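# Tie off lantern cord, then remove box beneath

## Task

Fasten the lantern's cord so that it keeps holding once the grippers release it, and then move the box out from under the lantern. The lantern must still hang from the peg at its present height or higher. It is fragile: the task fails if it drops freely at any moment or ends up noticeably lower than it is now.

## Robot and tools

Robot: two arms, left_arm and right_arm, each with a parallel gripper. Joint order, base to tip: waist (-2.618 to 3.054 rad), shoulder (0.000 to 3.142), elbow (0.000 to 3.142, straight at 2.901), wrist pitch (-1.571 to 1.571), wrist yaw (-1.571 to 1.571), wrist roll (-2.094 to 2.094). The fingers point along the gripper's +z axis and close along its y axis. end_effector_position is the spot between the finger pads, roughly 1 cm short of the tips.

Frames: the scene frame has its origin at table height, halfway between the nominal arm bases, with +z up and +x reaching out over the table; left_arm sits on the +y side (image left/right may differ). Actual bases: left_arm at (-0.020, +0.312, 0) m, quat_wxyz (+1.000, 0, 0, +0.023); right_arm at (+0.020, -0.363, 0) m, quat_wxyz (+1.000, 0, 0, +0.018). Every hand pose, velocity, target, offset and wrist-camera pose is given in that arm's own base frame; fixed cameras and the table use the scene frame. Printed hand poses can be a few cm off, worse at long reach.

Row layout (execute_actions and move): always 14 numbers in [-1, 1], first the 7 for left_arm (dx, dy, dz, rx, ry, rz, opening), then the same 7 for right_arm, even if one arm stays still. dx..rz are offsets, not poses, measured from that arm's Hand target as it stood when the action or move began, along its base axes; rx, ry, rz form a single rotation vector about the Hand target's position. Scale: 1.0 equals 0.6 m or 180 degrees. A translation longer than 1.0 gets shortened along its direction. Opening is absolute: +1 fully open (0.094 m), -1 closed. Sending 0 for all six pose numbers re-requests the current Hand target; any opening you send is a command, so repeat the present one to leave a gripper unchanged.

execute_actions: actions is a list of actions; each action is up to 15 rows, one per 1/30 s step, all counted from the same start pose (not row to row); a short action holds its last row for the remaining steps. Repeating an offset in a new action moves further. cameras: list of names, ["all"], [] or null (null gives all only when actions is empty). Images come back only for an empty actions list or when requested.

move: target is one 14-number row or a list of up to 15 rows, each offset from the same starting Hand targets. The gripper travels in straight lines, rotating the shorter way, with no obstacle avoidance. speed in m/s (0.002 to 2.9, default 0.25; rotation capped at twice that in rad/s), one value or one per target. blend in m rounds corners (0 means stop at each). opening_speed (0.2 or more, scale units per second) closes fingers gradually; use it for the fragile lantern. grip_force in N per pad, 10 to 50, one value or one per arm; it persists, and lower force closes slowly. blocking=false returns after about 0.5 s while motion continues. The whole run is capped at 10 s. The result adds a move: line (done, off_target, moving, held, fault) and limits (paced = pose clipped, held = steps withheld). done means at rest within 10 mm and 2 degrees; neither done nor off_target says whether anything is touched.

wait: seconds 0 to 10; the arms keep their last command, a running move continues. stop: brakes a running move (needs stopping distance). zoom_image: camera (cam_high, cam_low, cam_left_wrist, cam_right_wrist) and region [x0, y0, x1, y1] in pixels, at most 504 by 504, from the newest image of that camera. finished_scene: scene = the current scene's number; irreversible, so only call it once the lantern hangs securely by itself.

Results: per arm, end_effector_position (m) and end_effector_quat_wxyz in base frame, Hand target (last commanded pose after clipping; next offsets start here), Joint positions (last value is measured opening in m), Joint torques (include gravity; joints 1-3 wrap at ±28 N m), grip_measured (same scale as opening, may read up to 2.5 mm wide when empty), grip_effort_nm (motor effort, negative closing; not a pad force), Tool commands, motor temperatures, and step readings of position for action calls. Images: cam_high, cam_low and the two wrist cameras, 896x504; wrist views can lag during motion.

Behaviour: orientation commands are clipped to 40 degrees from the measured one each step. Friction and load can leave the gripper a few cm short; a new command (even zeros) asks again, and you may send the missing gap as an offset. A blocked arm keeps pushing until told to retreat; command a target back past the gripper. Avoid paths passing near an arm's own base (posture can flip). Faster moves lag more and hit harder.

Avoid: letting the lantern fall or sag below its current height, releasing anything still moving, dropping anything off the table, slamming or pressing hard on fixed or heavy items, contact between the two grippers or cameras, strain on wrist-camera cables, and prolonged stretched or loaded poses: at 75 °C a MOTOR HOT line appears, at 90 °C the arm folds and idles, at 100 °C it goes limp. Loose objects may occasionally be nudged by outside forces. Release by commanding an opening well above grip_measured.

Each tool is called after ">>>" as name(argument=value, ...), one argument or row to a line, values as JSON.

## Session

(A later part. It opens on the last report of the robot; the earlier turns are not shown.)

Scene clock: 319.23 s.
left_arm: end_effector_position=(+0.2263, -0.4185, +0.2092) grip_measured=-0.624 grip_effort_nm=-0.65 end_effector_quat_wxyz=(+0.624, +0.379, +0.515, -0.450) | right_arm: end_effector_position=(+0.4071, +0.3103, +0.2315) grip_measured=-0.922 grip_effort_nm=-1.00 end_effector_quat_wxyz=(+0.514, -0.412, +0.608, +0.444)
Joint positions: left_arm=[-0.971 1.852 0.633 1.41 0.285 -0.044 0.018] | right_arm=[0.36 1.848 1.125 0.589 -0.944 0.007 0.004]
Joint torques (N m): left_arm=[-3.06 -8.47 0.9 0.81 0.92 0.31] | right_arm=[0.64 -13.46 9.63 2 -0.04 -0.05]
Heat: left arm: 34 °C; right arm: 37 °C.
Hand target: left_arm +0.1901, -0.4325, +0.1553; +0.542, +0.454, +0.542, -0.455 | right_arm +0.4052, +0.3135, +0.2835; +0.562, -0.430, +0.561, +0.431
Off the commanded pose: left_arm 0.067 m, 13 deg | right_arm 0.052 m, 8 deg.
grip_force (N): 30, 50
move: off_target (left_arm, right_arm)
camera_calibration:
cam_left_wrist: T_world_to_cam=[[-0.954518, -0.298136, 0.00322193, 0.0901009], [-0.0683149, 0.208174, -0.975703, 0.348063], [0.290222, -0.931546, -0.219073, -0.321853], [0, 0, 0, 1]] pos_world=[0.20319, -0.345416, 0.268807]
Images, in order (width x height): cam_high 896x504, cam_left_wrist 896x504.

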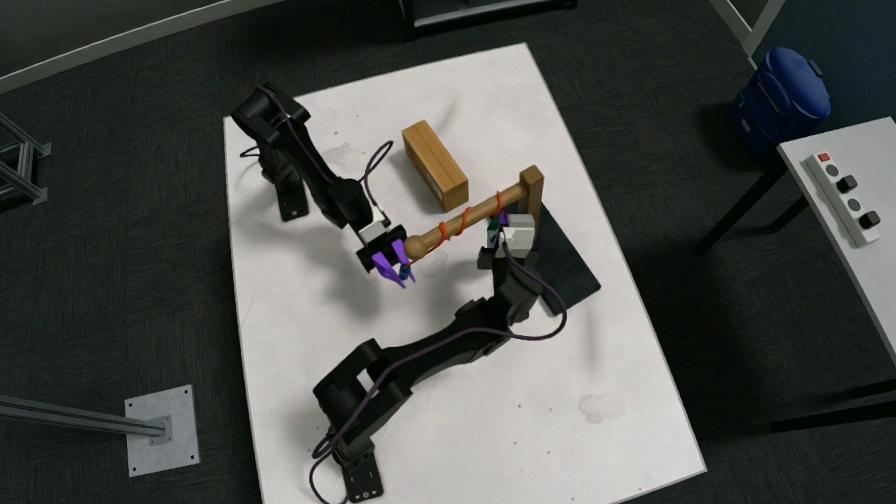

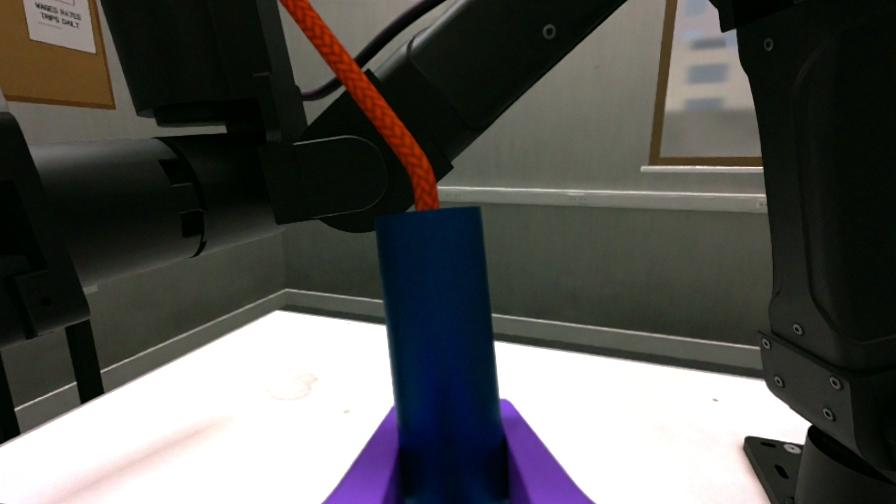

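>>> move(
  target=[0.09,0,0.02,0,0,0,-0.8,0,0,0,0,0,0,-1],
  speed=0.06,
  cameras=["cam_left_wrist","cam_high","cam_low","cam_right_wrist"],
)

>>> zoom_image(
  camera="cam_high",
  region=[390, 140, 550, 280],
)

>>> zoom_image(
  camera="cam_low",
  region=[240, 150, 440, 350],
)

Scene clock: 322.23 s.
left_arm: end_effector_position=(+0.2571, -0.4202, +0.2163) grip_measured=-0.625 grip_effort_nm=-0.64 end_effector_quat_wxyz=(+0.608, +0.406, +0.509, -0.454) | right_arm: end_effector_position=(+0.4071, +0.3103, +0.2315) grip_measured=-0.922 grip_effort_nm=-1.00 end_effector_quat_wxyz=(+0.514, -0.412, +0.608, +0.444)
Joint positions: left_arm=[-0.866 1.862 0.743 1.287 0.445 -0.041 0.018] | right_arm=[0.36 1.848 1.125 0.589 -0.944 0.007 0.004]
Joint torques (N m): left_arm=[-0.79 -6.57 3.96 0.94 0.66 0.24] | right_arm=[0.61 -13.42 9.68 2 -0.04 -0.04]
Heat: left arm: 34 °C; right arm: 37 °C.
Hand target: left_arm +0.2440, -0.4325, +0.1672; +0.542, +0.454, +0.542, -0.455 | right_arm +0.4052, +0.3135, +0.2835; +0.562, -0.430, +0.561, +0.431
Off the commanded pose: left_arm 0.052 m, 10 deg | right_arm 0.052 m, 8 deg.
grip_force (N): 30, 50
move: off_target (left_arm, right_arm)
camera_calibration:
cam_left_wrist: T_world_to_cam=[[-0.968594, -0.248007, -0.0178216, 0.148266], [-0.0453476, 0.246668, -0.968039, 0.365967], [0.244476, -0.936828, -0.250168, -0.314569], [0, 0, 0, 1]] pos_world=[0.23711, -0.348198, 0.278217]
cam_right_wrist: T_world_to_cam=[[0.961853, -0.253753, -0.102213, -0.287936], [-0.2101, -0.445917, -0.870067, 0.465388], [0.175204, 0.858352, -0.48222, -0.135884], [0, 0, 0, 1]] pos_world=[0.398538, 0.251096, 0.309962]

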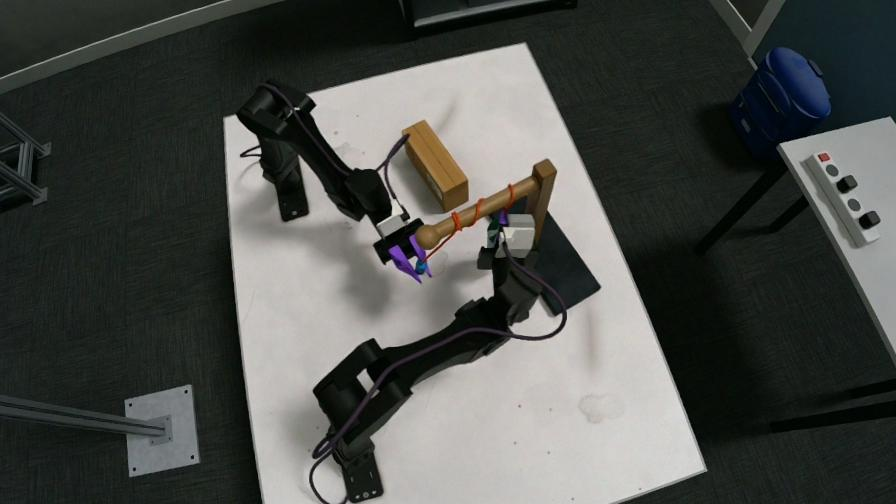

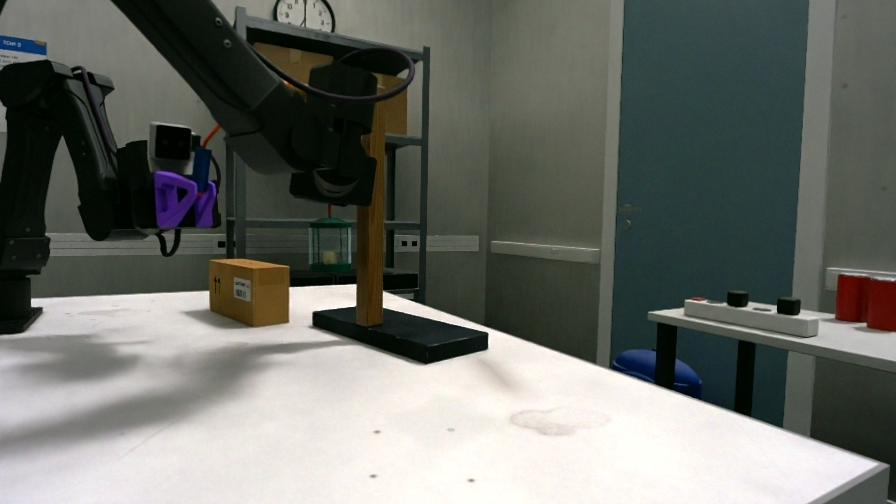

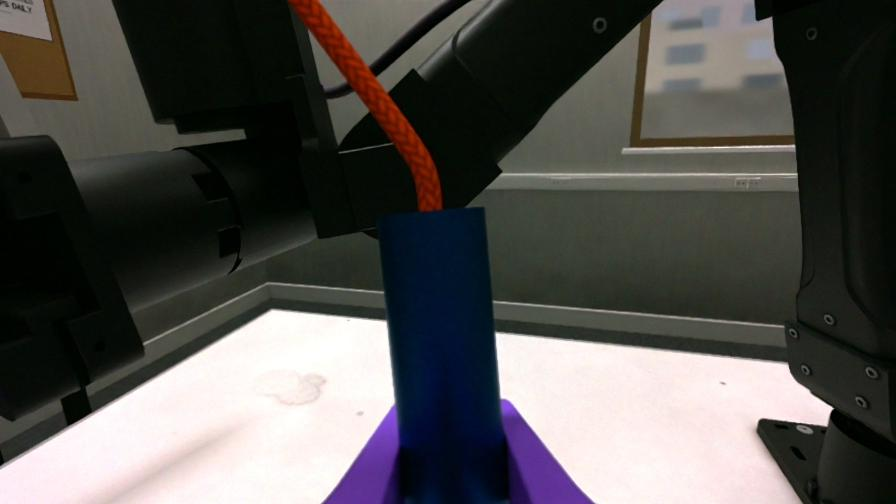

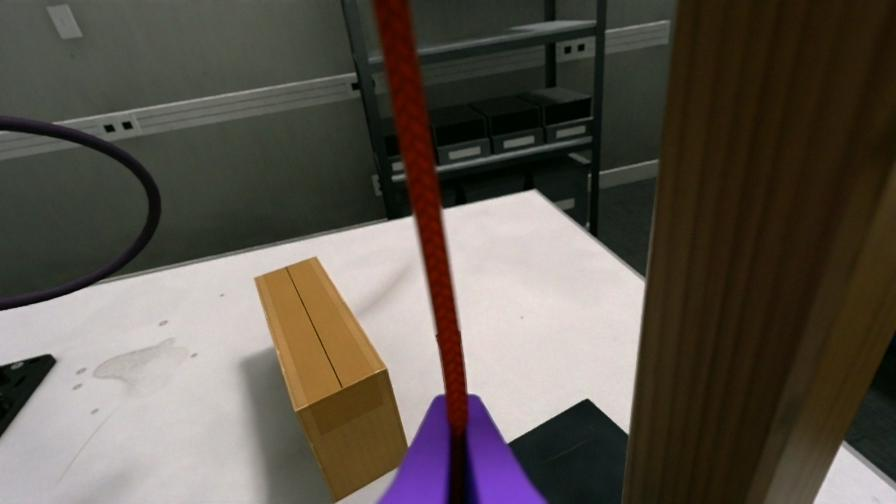

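Scaled by 3.150 from the camera's 896x504 image, which has a finer 1280x720 frame.

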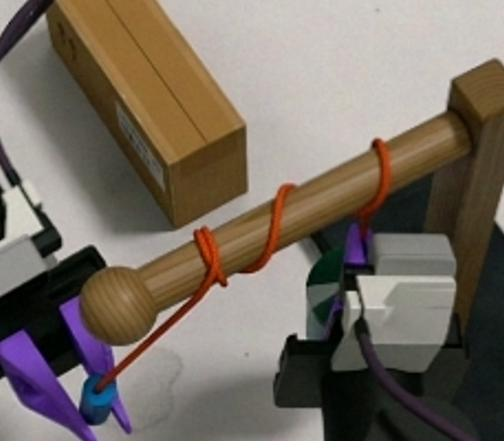

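Scaled by 2.520 from the camera's 896x504 image, which has a finer 1280x720 frame.

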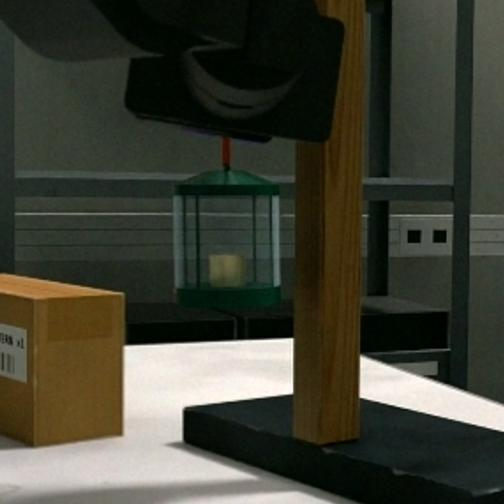

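>>> move(
  target=[
    [0.07,0,0.02,0,0,0,-0.8,0,0,0,0,0,0,-1],
    [0.07,0,0.02,0,0,0,-0.35,0,0,0,0,0,0,-1],
  ],
  speed=0.08,
  opening_speed=0.4,
  cameras=["cam_left_wrist","cam_high"],
)

>>> zoom_image(
  camera="cam_high",
  region=[390, 140, 550, 280],
)

Scene clock: 325.73 s.
left_arm: end_effector_position=(+0.2840, -0.4290, +0.1904) grip_measured=-0.351 grip_effort_nm=0.10 end_effector_quat_wxyz=(+0.551, +0.449, +0.535, -0.457) | right_arm: end_effector_position=(+0.4071, +0.3103, +0.2315) grip_measured=-0.922 grip_effort_nm=-1.00 end_effector_quat_wxyz=(+0.514, -0.412, +0.608, +0.444)
Joint positions: left_arm=[-0.789 1.924 0.875 1.08 0.601 -0.011 0.03] | right_arm=[0.36 1.848 1.125 0.589 -0.944 0.007 0.004]
Joint torques (N m): left_arm=[0.03 -8.79 6.19 1.88 -0.03 0.08] | right_arm=[0.61 -13.41 9.65 2 -0.04 -0.05]
Heat: left arm: 34 °C; right arm: 37 °C.
Hand target: left_arm +0.2860, -0.4325, +0.1794; +0.542, +0.454, +0.541, -0.455 | right_arm +0.4052, +0.3135, +0.2835; +0.562, -0.430, +0.561, +0.431
Off the commanded pose: left_arm 0.012 m, 2 deg | right_arm 0.052 m, 8 deg.
grip_force (N): 30, 50
move: off_target (left_arm, right_arm); target 2's new opening was sent with left_arm's hand 0.025 m and 5 deg from that target
camera_calibration:
cam_left_wrist: T_world_to_cam=[[-0.984841, -0.173274, 0.00804902, 0.203365], [-0.071526, 0.363384, -0.92889, 0.394412], [0.158028, -0.915384, -0.370269, -0.279182], [0, 0, 0, 1]] pos_world=[0.272611, -0.363644, 0.261356]
Images, in order (width x height): cam_high 896x504, cam_left_wrist 896x504.

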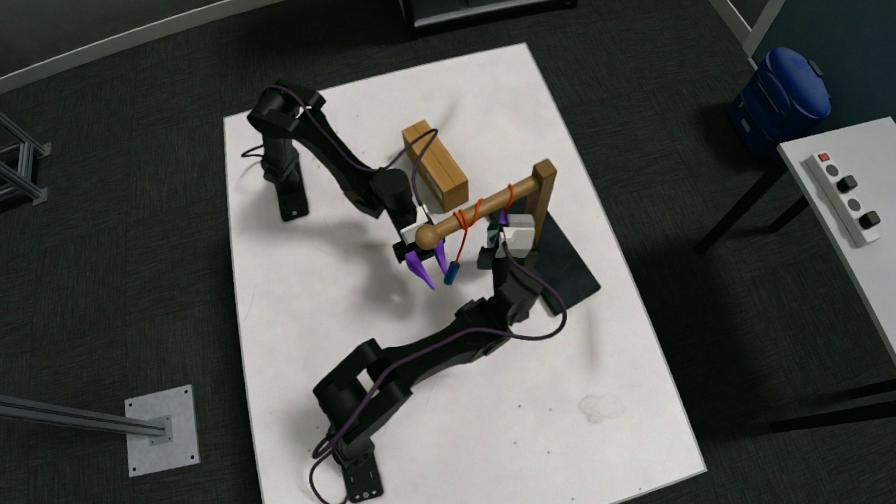

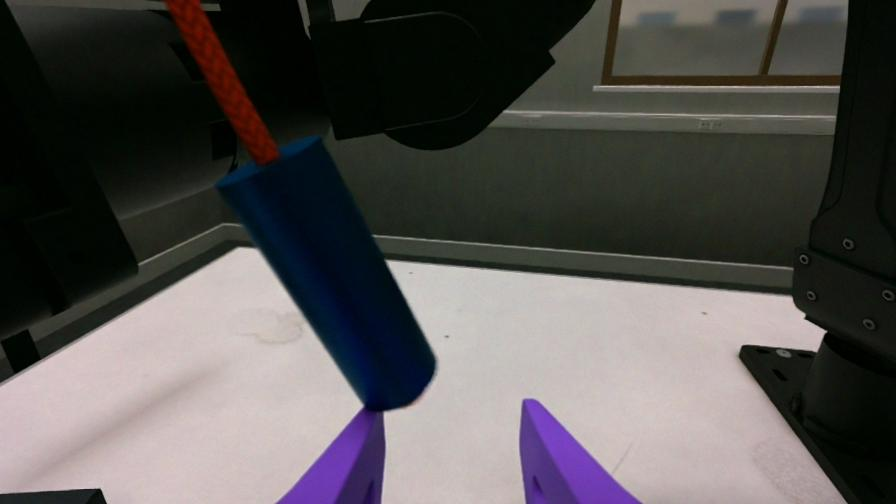

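Scaled by 3.150 from the camera's 896x504 image, which has a finer 1280x720 frame.

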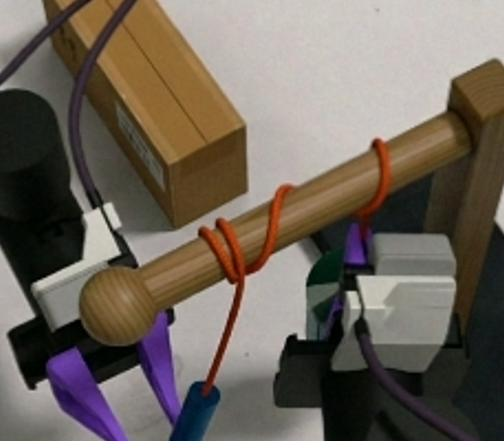

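>>> move(
  target=[
    [-0.05,0.22,0,0,0,0,-0.35,0,0,0,0,0,0,-1],
    [-0.05,0.45,0.0,0,0,0,-0.35,0,0,-0.045,0,0,0,-1],
  ],
  speed=0.2,
  blend=0.05,
  cameras=["cam_high","cam_low","cam_right_wrist"],
)

>>> zoom_image(
  camera="cam_low",
  region=[240, 150, 440, 350],
)

>>> zoom_image(
  camera="cam_high",
  region=[390, 140, 550, 280],
)

Scene clock: 328.93 s.
left_arm: end_effector_position=(+0.2598, -0.1639, +0.1764) grip_measured=-0.351 grip_effort_nm=0.09 end_effector_quat_wxyz=(+0.539, +0.451, +0.545, -0.458) | right_arm: end_effector_position=(+0.4073, +0.3102, +0.2438) grip_measured=-0.922 grip_effort_nm=-1.00 end_effector_quat_wxyz=(+0.538, -0.419, +0.586, +0.437)
Joint positions: left_arm=[0.056 1.541 0.348 1.187 1.451 -0.007 0.03] | right_arm=[0.36 1.844 1.119 0.659 -0.942 0.007 0.004]
Joint torques (N m): left_arm=[0.53 -7.95 3.33 1.52 0.05 -0.02] | right_arm=[0.68 -9.21 6.38 2.19 -0.03 -0.09]
Heat: left arm: 34 °C; right arm: 38 °C.
Hand target: left_arm +0.2560, -0.1625, +0.1794; +0.542, +0.454, +0.542, -0.455 | right_arm +0.4053, +0.3135, +0.2566; +0.562, -0.430, +0.561, +0.431
Off the commanded pose: left_arm 0.005 m, 1 deg | right_arm 0.013 m, 4 deg.
grip_force (N): 30, 50
move: off_target (right_arm)
camera_calibration:
cam_right_wrist: T_world_to_cam=[[0.966247, -0.253485, -0.0459472, -0.302555], [-0.153738, -0.424271, -0.892389, 0.451851], [0.206714, 0.869332, -0.448922, -0.15434], [0, 0, 0, 1]] pos_world=[0.393714, 0.249187, 0.320039]
Images, in order (width x height): cam_high 896x504, cam_low 896x504, cam_right_wrist 896x504.

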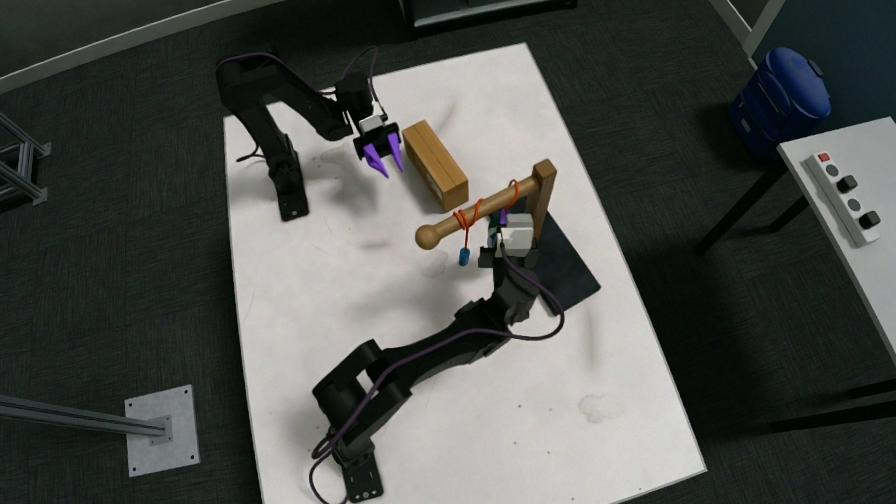

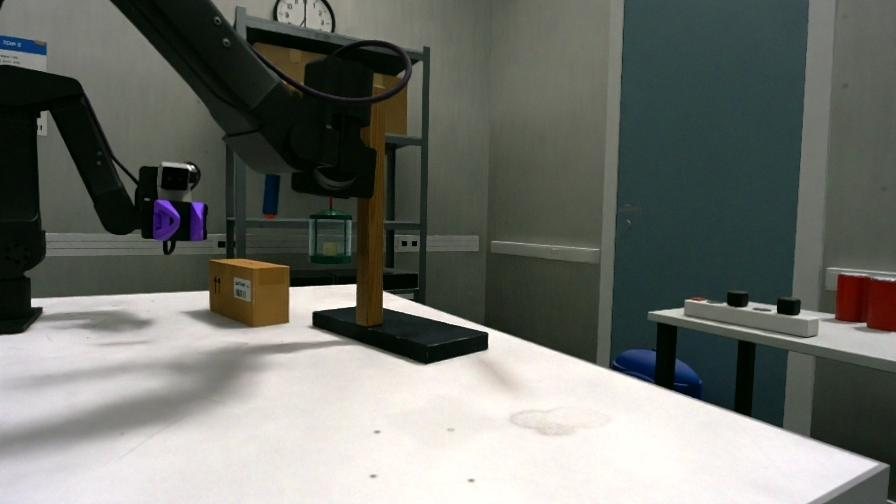

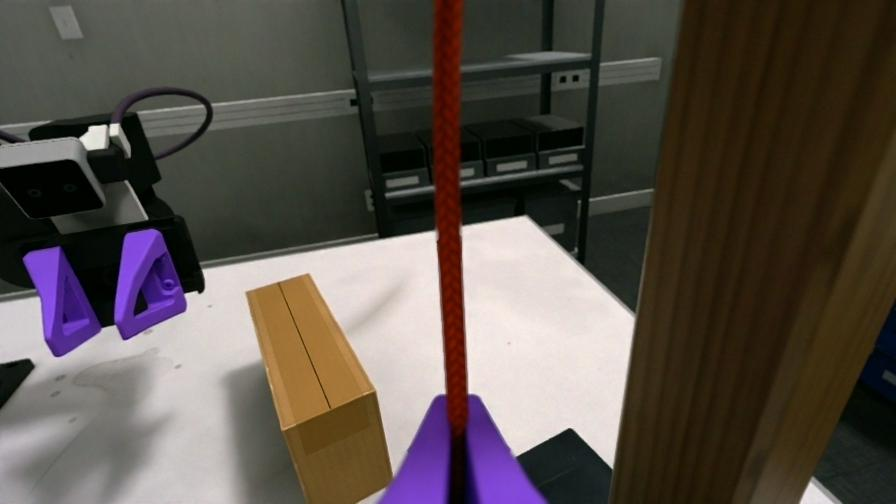

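Scaled by 2.520 from the camera's 896x504 image, which has a finer 1280x720 frame.

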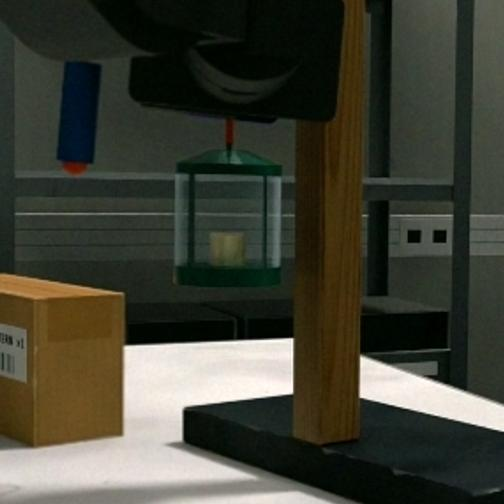

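Scaled by 3.150 from the camera's 896x504 image, which has a finer 1280x720 frame.

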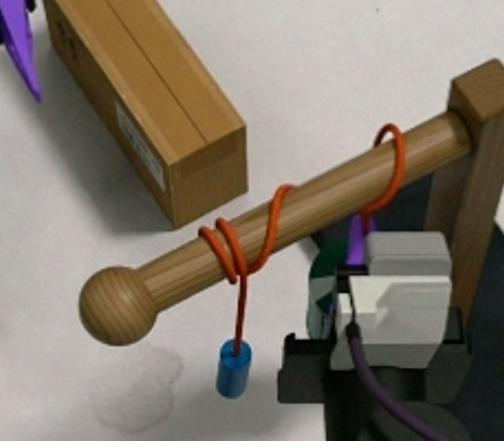

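>>> move(
  target=[0,0,0,0,0,0,-0.35,0,0,-0.048,0,0,0,-1],
  speed=0.03,
  cameras=["cam_high","cam_low"],
)

>>> zoom_image(
  camera="cam_low",
  region=[240, 150, 440, 350],
)

>>> zoom_image(
  camera="cam_high",
  region=[390, 140, 550, 280],
)

Scene clock: 331.27 s.
left_arm: end_effector_position=(+0.2597, -0.1639, +0.1764) grip_measured=-0.351 grip_effort_nm=0.10 end_effector_quat_wxyz=(+0.539, +0.451, +0.545, -0.458) | right_arm: end_effector_position=(+0.4069, +0.3101, +0.2275) grip_measured=-0.922 grip_effort_nm=-1.00 end_effector_quat_wxyz=(+0.553, -0.424, +0.572, +0.433)
Joint positions: left_arm=[0.056 1.541 0.348 1.187 1.451 -0.007 0.03] | right_arm=[0.36 1.888 1.07 0.794 -0.942 0.007 0.004]
Joint torques (N m): left_arm=[0.49 -7.95 3.34 1.52 0.03 -0.02] | right_arm=[0.65 -8.32 5.78 2 0 -0.07]
Heat: left arm: 34 °C; right arm: 38 °C.
Hand target: left_arm +0.2560, -0.1624, +0.1794; +0.542, +0.454, +0.542, -0.455 | right_arm +0.4052, +0.3135, +0.2278; +0.562, -0.430, +0.561, +0.431
Off the commanded pose: left_arm 0.005 m, 1 deg | right_arm 0.004 m, 2 deg.
grip_force (N): 30, 50
move: done
Images, in order (width x height): cam_high 896x504, cam_low 896x504.

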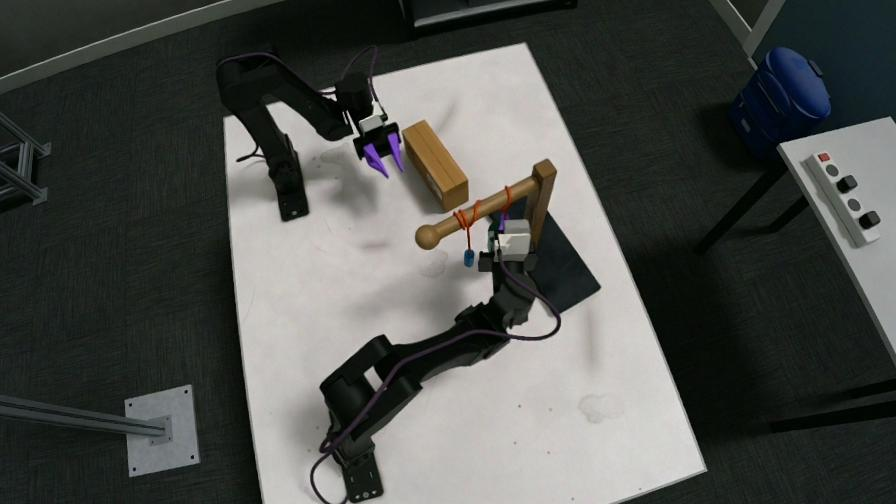

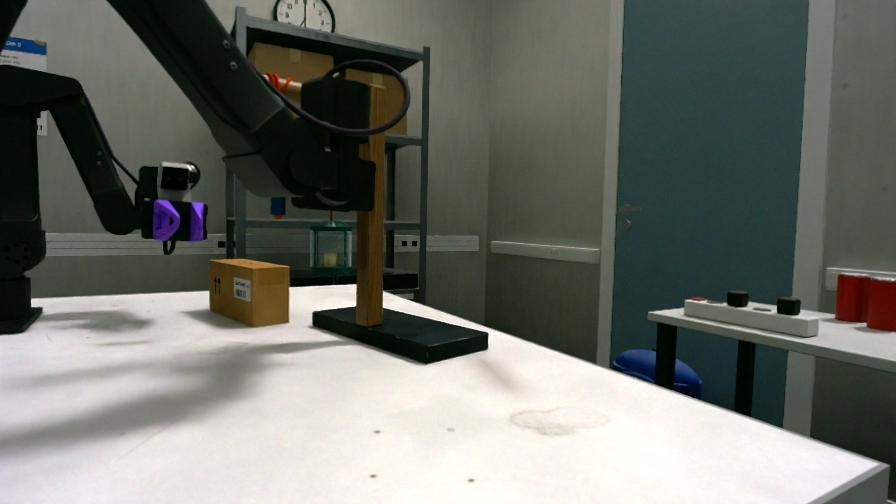

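Scaled by 2.520 from the camera's 896x504 image, which has a finer 1280x720 frame.

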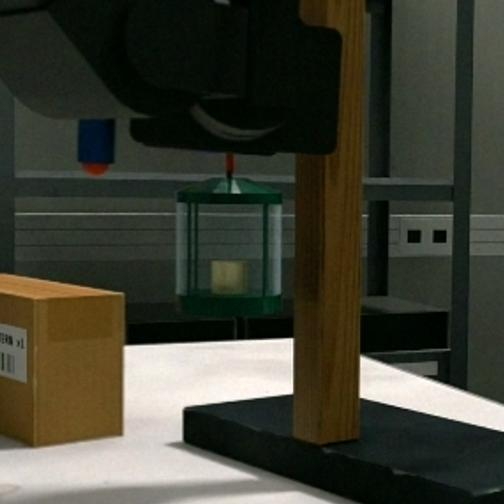

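Scaled by 3.150 from the camera's 896x504 image, which has a finer 1280x720 frame.

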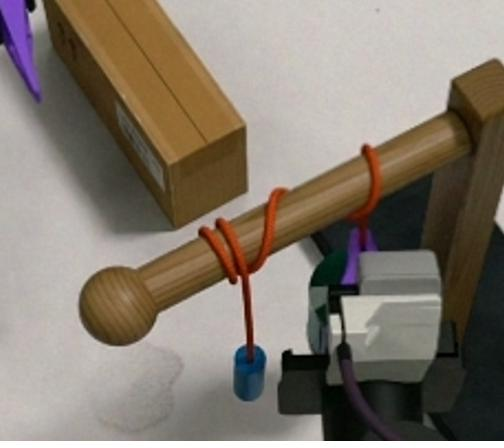

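>>> move(
  target=[0,0,0,0,0,0,-0.35,0,0,-0.018,0,0,0,-1],
  speed=0.03,
  cameras=["cam_high","cam_low"],
)

>>> zoom_image(
  camera="cam_low",
  region=[240, 150, 440, 350],
)

>>> zoom_image(
  camera="cam_high",
  region=[390, 140, 550, 280],
)

Scene clock: 333.07 s.
left_arm: end_effector_position=(+0.2597, -0.1639, +0.1764) grip_measured=-0.351 grip_effort_nm=0.09 end_effector_quat_wxyz=(+0.539, +0.451, +0.545, -0.458) | right_arm: end_effector_position=(+0.4067, +0.3106, +0.2249) grip_measured=-0.922 grip_effort_nm=-1.00 end_effector_quat_wxyz=(+0.564, -0.428, +0.561, +0.430)
Joint positions: left_arm=[0.056 1.541 0.348 1.187 1.451 -0.007 0.03] | right_arm=[0.361 1.906 1.056 0.858 -0.942 0.007 0.004]
Joint torques (N m): left_arm=[0.5 -7.99 3.3 1.51 0.02 -0.02] | right_arm=[0.55 -7.95 5.41 1.78 0.02 -0.05]
Heat: left arm: 34 °C; right arm: 38 °C.
Hand target: left_arm +0.2560, -0.1624, +0.1794; +0.542, +0.454, +0.542, -0.455 | right_arm +0.4052, +0.3135, +0.2171; +0.562, -0.430, +0.561, +0.431
Off the commanded pose: left_arm 0.005 m, 1 deg | right_arm 0.009 m, 0 deg.
grip_force (N): 30, 50
move: done
Images, in order (width x height): cam_high 896x504, cam_low 896x504.

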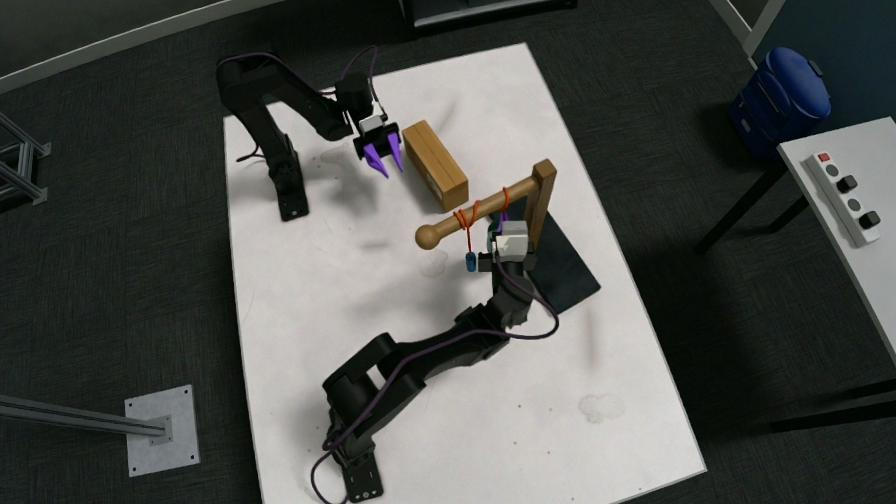

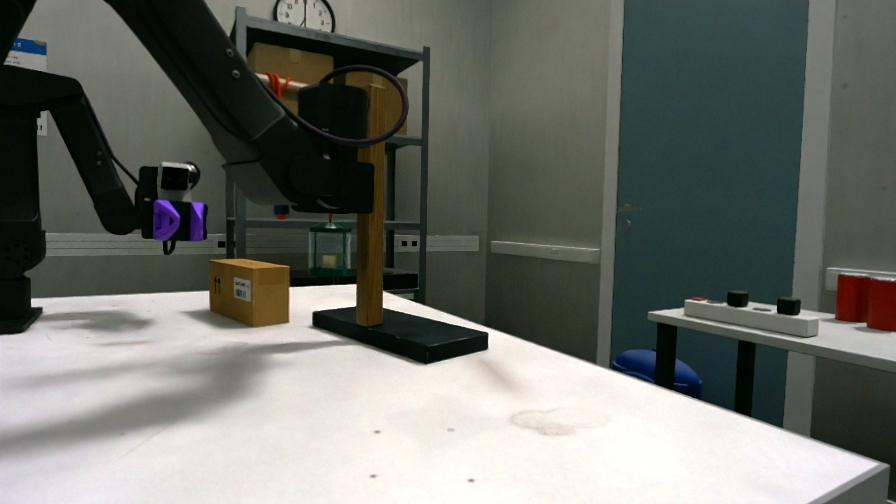

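Scaled by 2.520 from the camera's 896x504 image, which has a finer 1280x720 frame.

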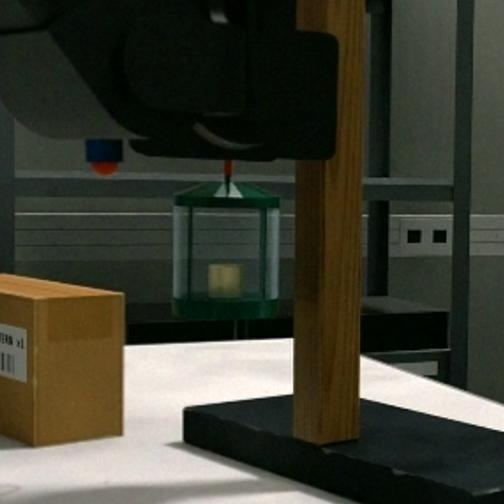

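Scaled by 3.150 from the camera's 896x504 image, which has a finer 1280x720 frame.

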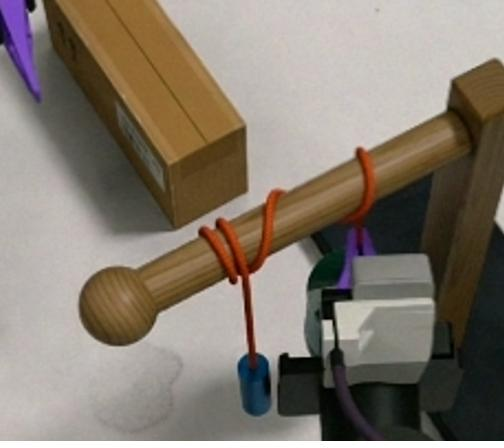

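>>> move(
  target=[0,0,0,0,0,0,-0.35,0,0,-0.01,0,0,0,-1],
  speed=0.02,
  cameras=["cam_right_wrist","cam_low"],
)

>>> zoom_image(
  camera="cam_low",
  region=[240, 150, 440, 350],
)

Scene clock: 334.97 s.
left_arm: end_effector_position=(+0.2597, -0.1639, +0.1764) grip_measured=-0.351 grip_effort_nm=0.09 end_effector_quat_wxyz=(+0.539, +0.451, +0.545, -0.458) | right_arm: end_effector_position=(+0.4066, +0.3105, +0.2235) grip_measured=-0.922 grip_effort_nm=-1.00 end_effector_quat_wxyz=(+0.570, -0.430, +0.555, +0.428)
Joint positions: left_arm=[0.056 1.541 0.348 1.187 1.451 -0.007 0.03] | right_arm=[0.361 1.917 1.049 0.894 -0.942 0.007 0.004]
Joint torques (N m): left_arm=[0.54 -7.91 3.29 1.51 0.03 -0.02] | right_arm=[0.54 -7.69 5.2 1.67 0.03 -0.06]
Heat: left arm: 34 °C; right arm: 38 °C.
Hand target: left_arm +0.2560, -0.1624, +0.1794; +0.542, +0.454, +0.542, -0.455 | right_arm +0.4052, +0.3134, +0.2111; +0.562, -0.430, +0.561, +0.431
Off the commanded pose: left_arm 0.005 m, 1 deg | right_arm 0.013 m, 1 deg.
grip_force (N): 30, 50
move: off_target (right_arm)
camera_calibration:
cam_right_wrist: T_world_to_cam=[[0.96725, -0.25212, 0.0293907, -0.320342], [-0.0751894, -0.395188, -0.915518, 0.397983], [0.242435, 0.883325, -0.401202, -0.193093], [0, 0, 0, 1]] pos_world=[0.386587, 0.247077, 0.296306]
Images, in order (width x height): cam_low 896x504, cam_right_wrist 896x504.

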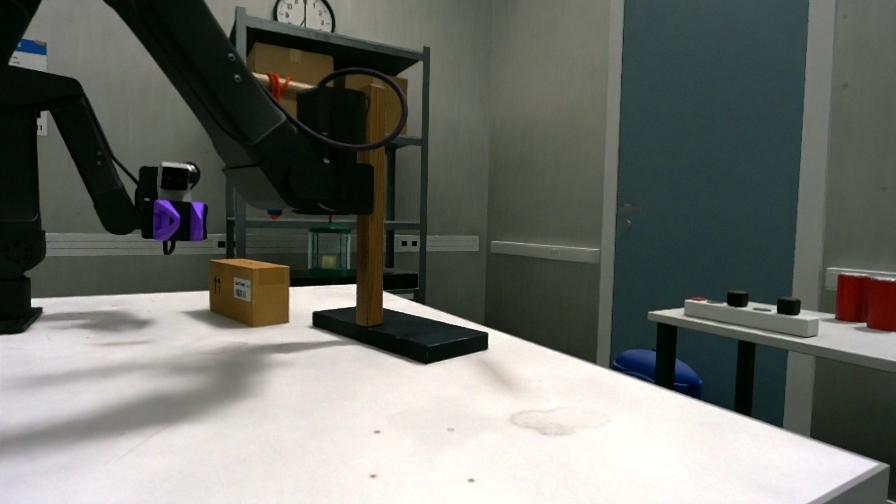

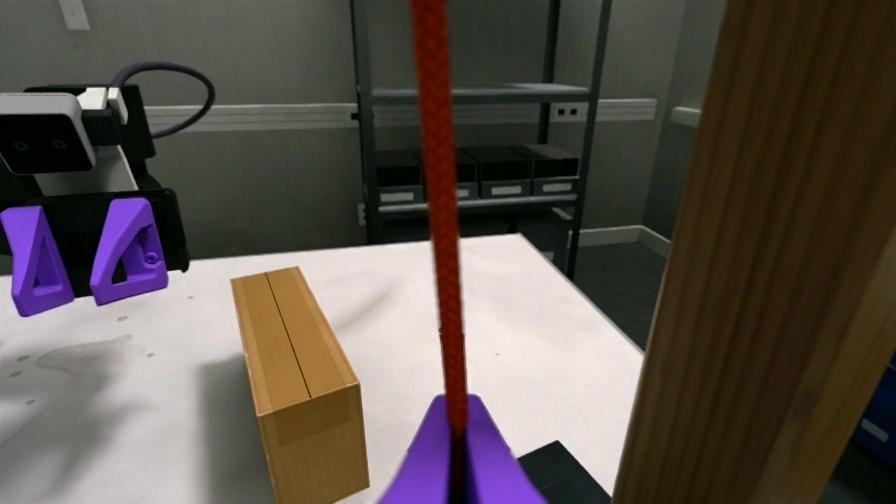

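Scaled by 2.520 from the camera's 896x504 image, which has a finer 1280x720 frame.

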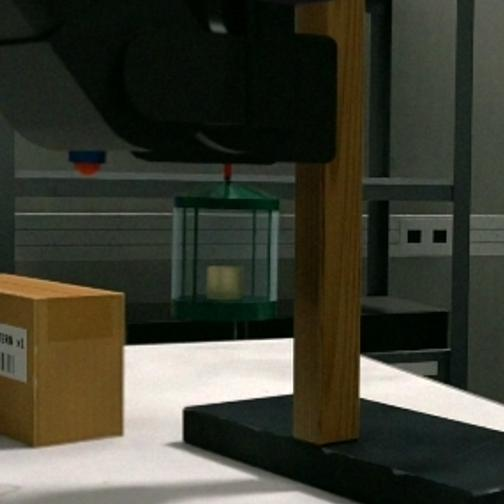

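>>> move(
  target=[0,0,0,0,0,0,-0.35,0,0,0.015,0,0,0,-0.6],
  opening_speed=0.2,
  speed=0.02,
  cameras=["cam_right_wrist","cam_low"],
)

>>> zoom_image(
  camera="cam_low",
  region=[240, 150, 440, 350],
)

Scene clock: 337.90 s.
left_arm: end_effector_position=(+0.2597, -0.1639, +0.1764) grip_measured=-0.351 grip_effort_nm=0.09 end_effector_quat_wxyz=(+0.539, +0.451, +0.545, -0.458) | right_arm: end_effector_position=(+0.4067, +0.3106, +0.2208) grip_measured=-0.601 grip_effort_nm=0.10 end_effector_quat_wxyz=(+0.565, -0.428, +0.560, +0.430)
Joint positions: left_arm=[0.056 1.541 0.348 1.187 1.451 -0.007 0.03] | right_arm=[0.361 1.917 1.049 0.879 -0.942 0.007 0.019]
Joint torques (N m): left_arm=[0.53 -7.98 3.32 1.53 0.03 -0.03] | right_arm=[0.57 -9.14 6.23 1.51 0.03 -0.04]
Heat: left arm: 34 °C; right arm: 38 °C.
Hand target: left_arm +0.2560, -0.1624, +0.1794; +0.542, +0.454, +0.542, -0.455 | right_arm +0.4053, +0.3135, +0.2200; +0.562, -0.430, +0.561, +0.431
Off the commanded pose: left_arm 0.005 m, 1 deg | right_arm 0.003 m, 0 deg.
grip_force (N): 30, 50
move: done
camera_calibration:
cam_right_wrist: T_world_to_cam=[[0.967581, -0.251971, 0.0172432, -0.317838], [-0.0879077, -0.4, -0.912289, 0.401479], [0.236768, 0.881198, -0.409183, -0.189484], [0, 0, 0, 1]] pos_world=[0.387691, 0.247478, 0.294212]
Images, in order (width x height): cam_low 896x504, cam_right_wrist 896x504.

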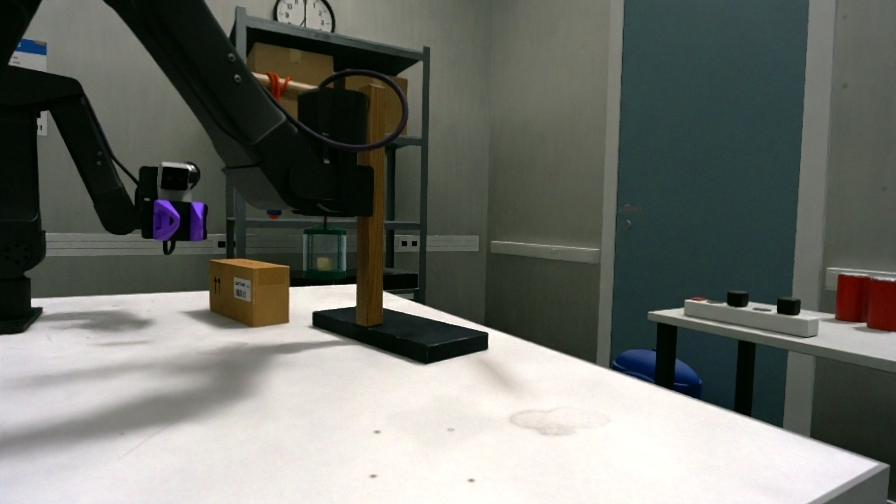

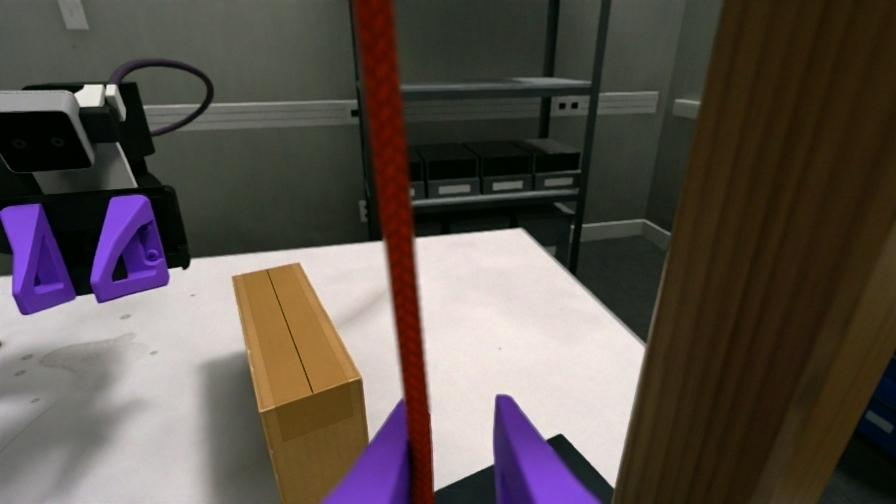

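Scaled by 2.520 from the camera's 896x504 image, which has a finer 1280x720 frame.

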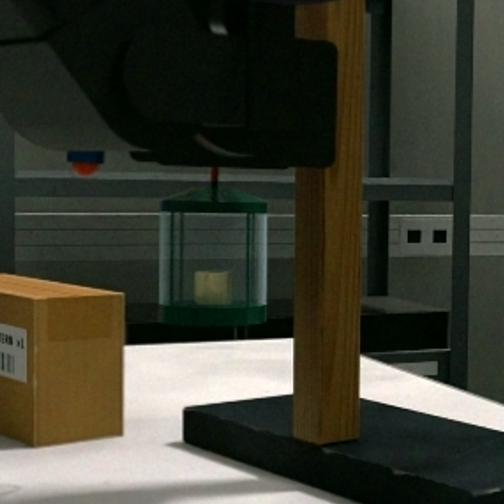

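>>> move(
  target=[
    [0,0,0,0,0,0,-0.35,0,0,0,0,0,0,-0.3],
    [0,0,0,0,0,0,-0.35,-0.07,-0.27,0,0,0,0,-0.3],
  ],
  opening_speed=0.3,
  speed=0.08,
  cameras=["cam_high","cam_low","cam_right_wrist"],
)

>>> zoom_image(
  camera="cam_low",
  region=[240, 150, 440, 350],
)

>>> wait(
  seconds=3,
  cameras=["cam_low"],
)

>>> zoom_image(
  camera="cam_low",
  region=[240, 150, 440, 350],
)

Scene clock: 343.03 s.
left_arm: end_effector_position=(+0.2597, -0.1639, +0.1764) grip_measured=-0.351 grip_effort_nm=0.09 end_effector_quat_wxyz=(+0.539, +0.451, +0.545, -0.458) | right_arm: end_effector_position=(+0.3695, +0.1517, +0.2114) grip_measured=-0.301 grip_effort_nm=0.10 end_effector_quat_wxyz=(+0.555, -0.421, +0.570, +0.435)
Joint positions: left_arm=[0.056 1.541 0.348 1.187 1.451 -0.007 0.03] | right_arm=[-0.072 1.729 0.773 0.935 -1.373 0.007 0.033]
Joint torques (N m): left_arm=[0.5 -7.97 3.29 1.52 0.02 -0.02] | right_arm=[-0.16 -9.36 4.74 1.46 -0.13 0.03]
Heat: left arm: 34 °C; right arm: 37 °C.
Hand target: left_arm +0.2560, -0.1624, +0.1794; +0.542, +0.454, +0.542, -0.455 | right_arm +0.3632, +0.1514, +0.2200; +0.562, -0.430, +0.561, +0.431
Off the commanded pose: left_arm 0.005 m, 1 deg | right_arm 0.011 m, 2 deg.
grip_force (N): 30, 50
move: off_target (right_arm)
camera_calibration:
cam_right_wrist: T_world_to_cam=[[0.967182, -0.253731, -0.0134091, -0.314842], [-0.118079, -0.402118, -0.907942, 0.336629], [0.224981, 0.879728, -0.418882, -0.0379658], [0, 0, 0, 1]] pos_world=[0.3528, 0.0888792, 0.285515]
Images, in order (width x height): cam_high 896x504, cam_low 896x504, cam_right_wrist 896x504.

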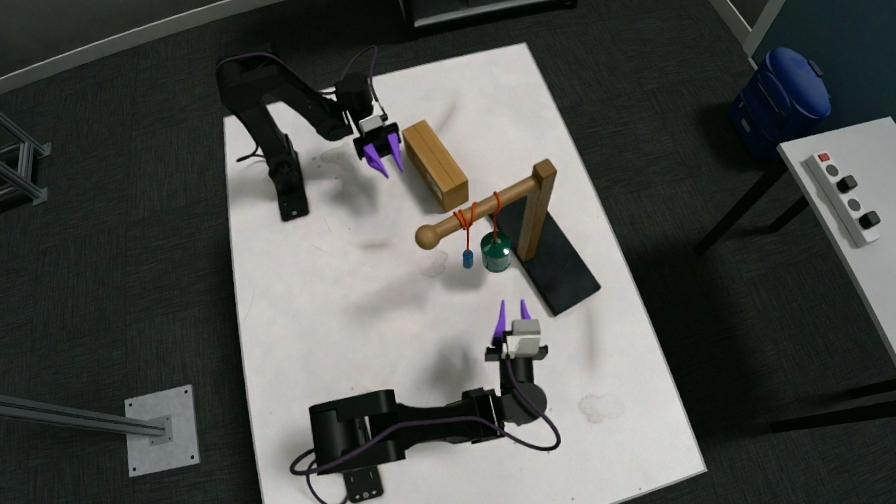

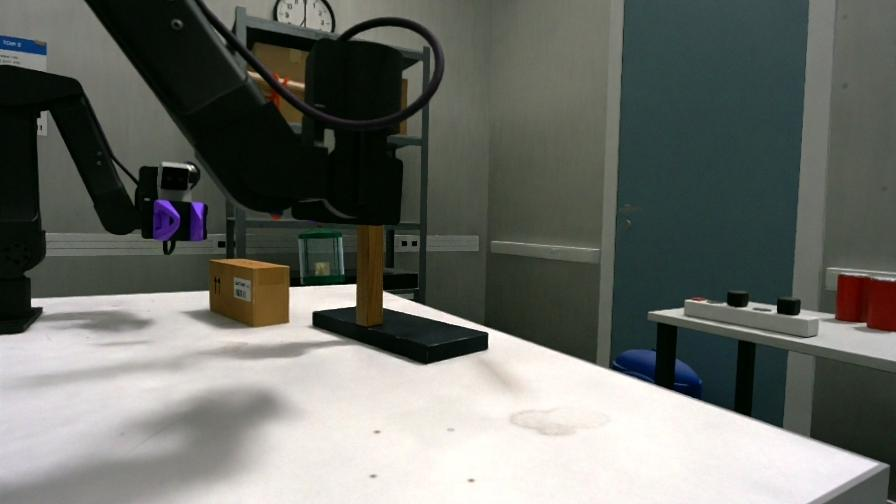

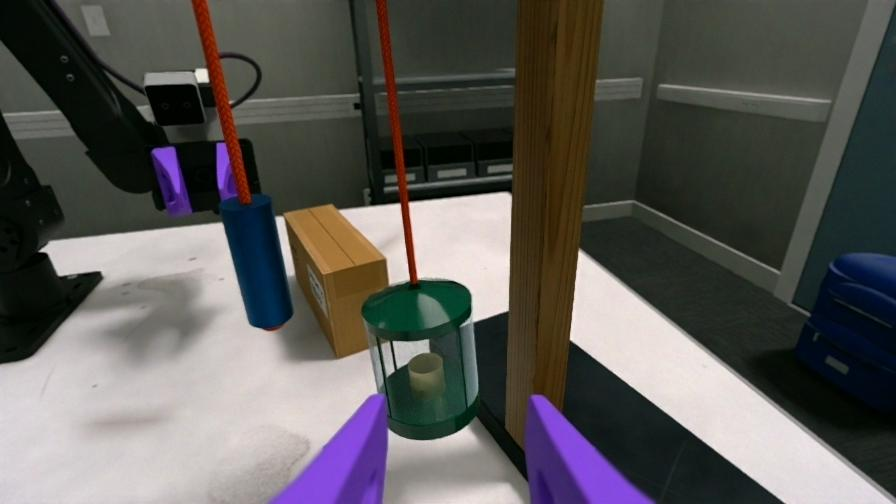

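Scaled by 2.520 from the camera's 896x504 image, which has a finer 1280x720 frame.

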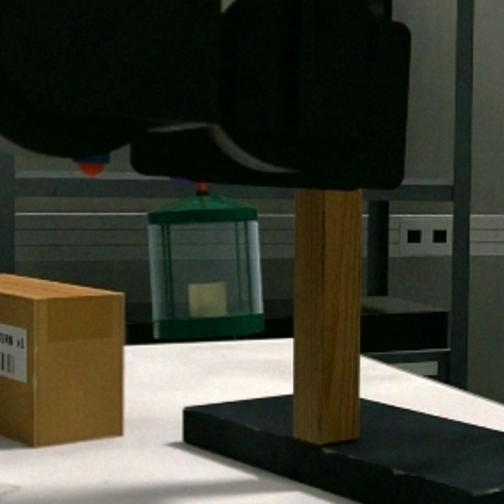

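Scene clock: 346.03 s.
left_arm: end_effector_position=(+0.2597, -0.1639, +0.1764) grip_measured=-0.351 grip_effort_nm=0.09 end_effector_quat_wxyz=(+0.539, +0.451, +0.545, -0.458) | right_arm: end_effector_position=(+0.3695, +0.1517, +0.2114) grip_measured=-0.301 grip_effort_nm=0.10 end_effector_quat_wxyz=(+0.555, -0.421, +0.570, +0.435)
Joint positions: left_arm=[0.056 1.541 0.348 1.187 1.451 -0.007 0.03] | right_arm=[-0.072 1.729 0.773 0.935 -1.374 0.007 0.033]
Joint torques (N m): left_arm=[0.51 -7.94 3.34 1.5 0.03 -0.03] | right_arm=[-0.14 -9.37 4.72 1.46 -0.12 0.02]
Heat: left arm: 34 °C; right arm: 37 °C.
Hand target: left_arm +0.2560, -0.1624, +0.1794; +0.542, +0.454, +0.542, -0.455 | right_arm +0.3632, +0.1514, +0.2201; +0.562, -0.430, +0.561, +0.431
Tool commands: left_gripper/opening=-0.35 right_gripper/opening=-0.3
Off the commanded pose: left_arm 0.005 m, 1 deg | right_arm 0.011 m, 2 deg.
grip_force (N): 30, 50
wait: 3.00 s; at rest by 0.17 s
Images, in order (width x height): cam_low 896x504.

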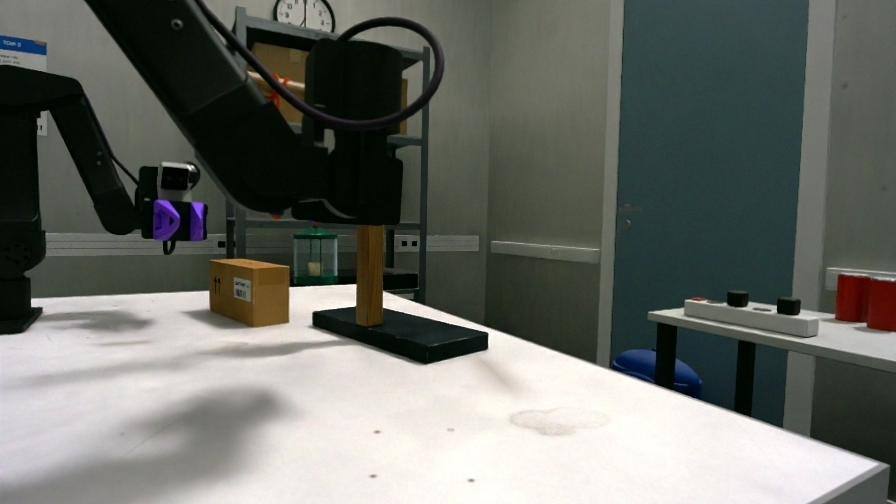

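Scaled by 2.520 from the camera's 896x504 image, which has a finer 1280x720 frame.

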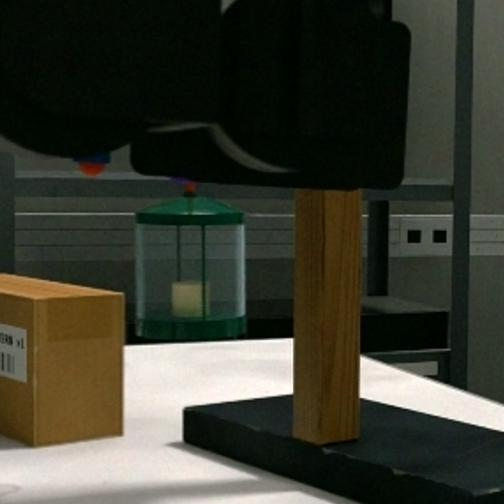

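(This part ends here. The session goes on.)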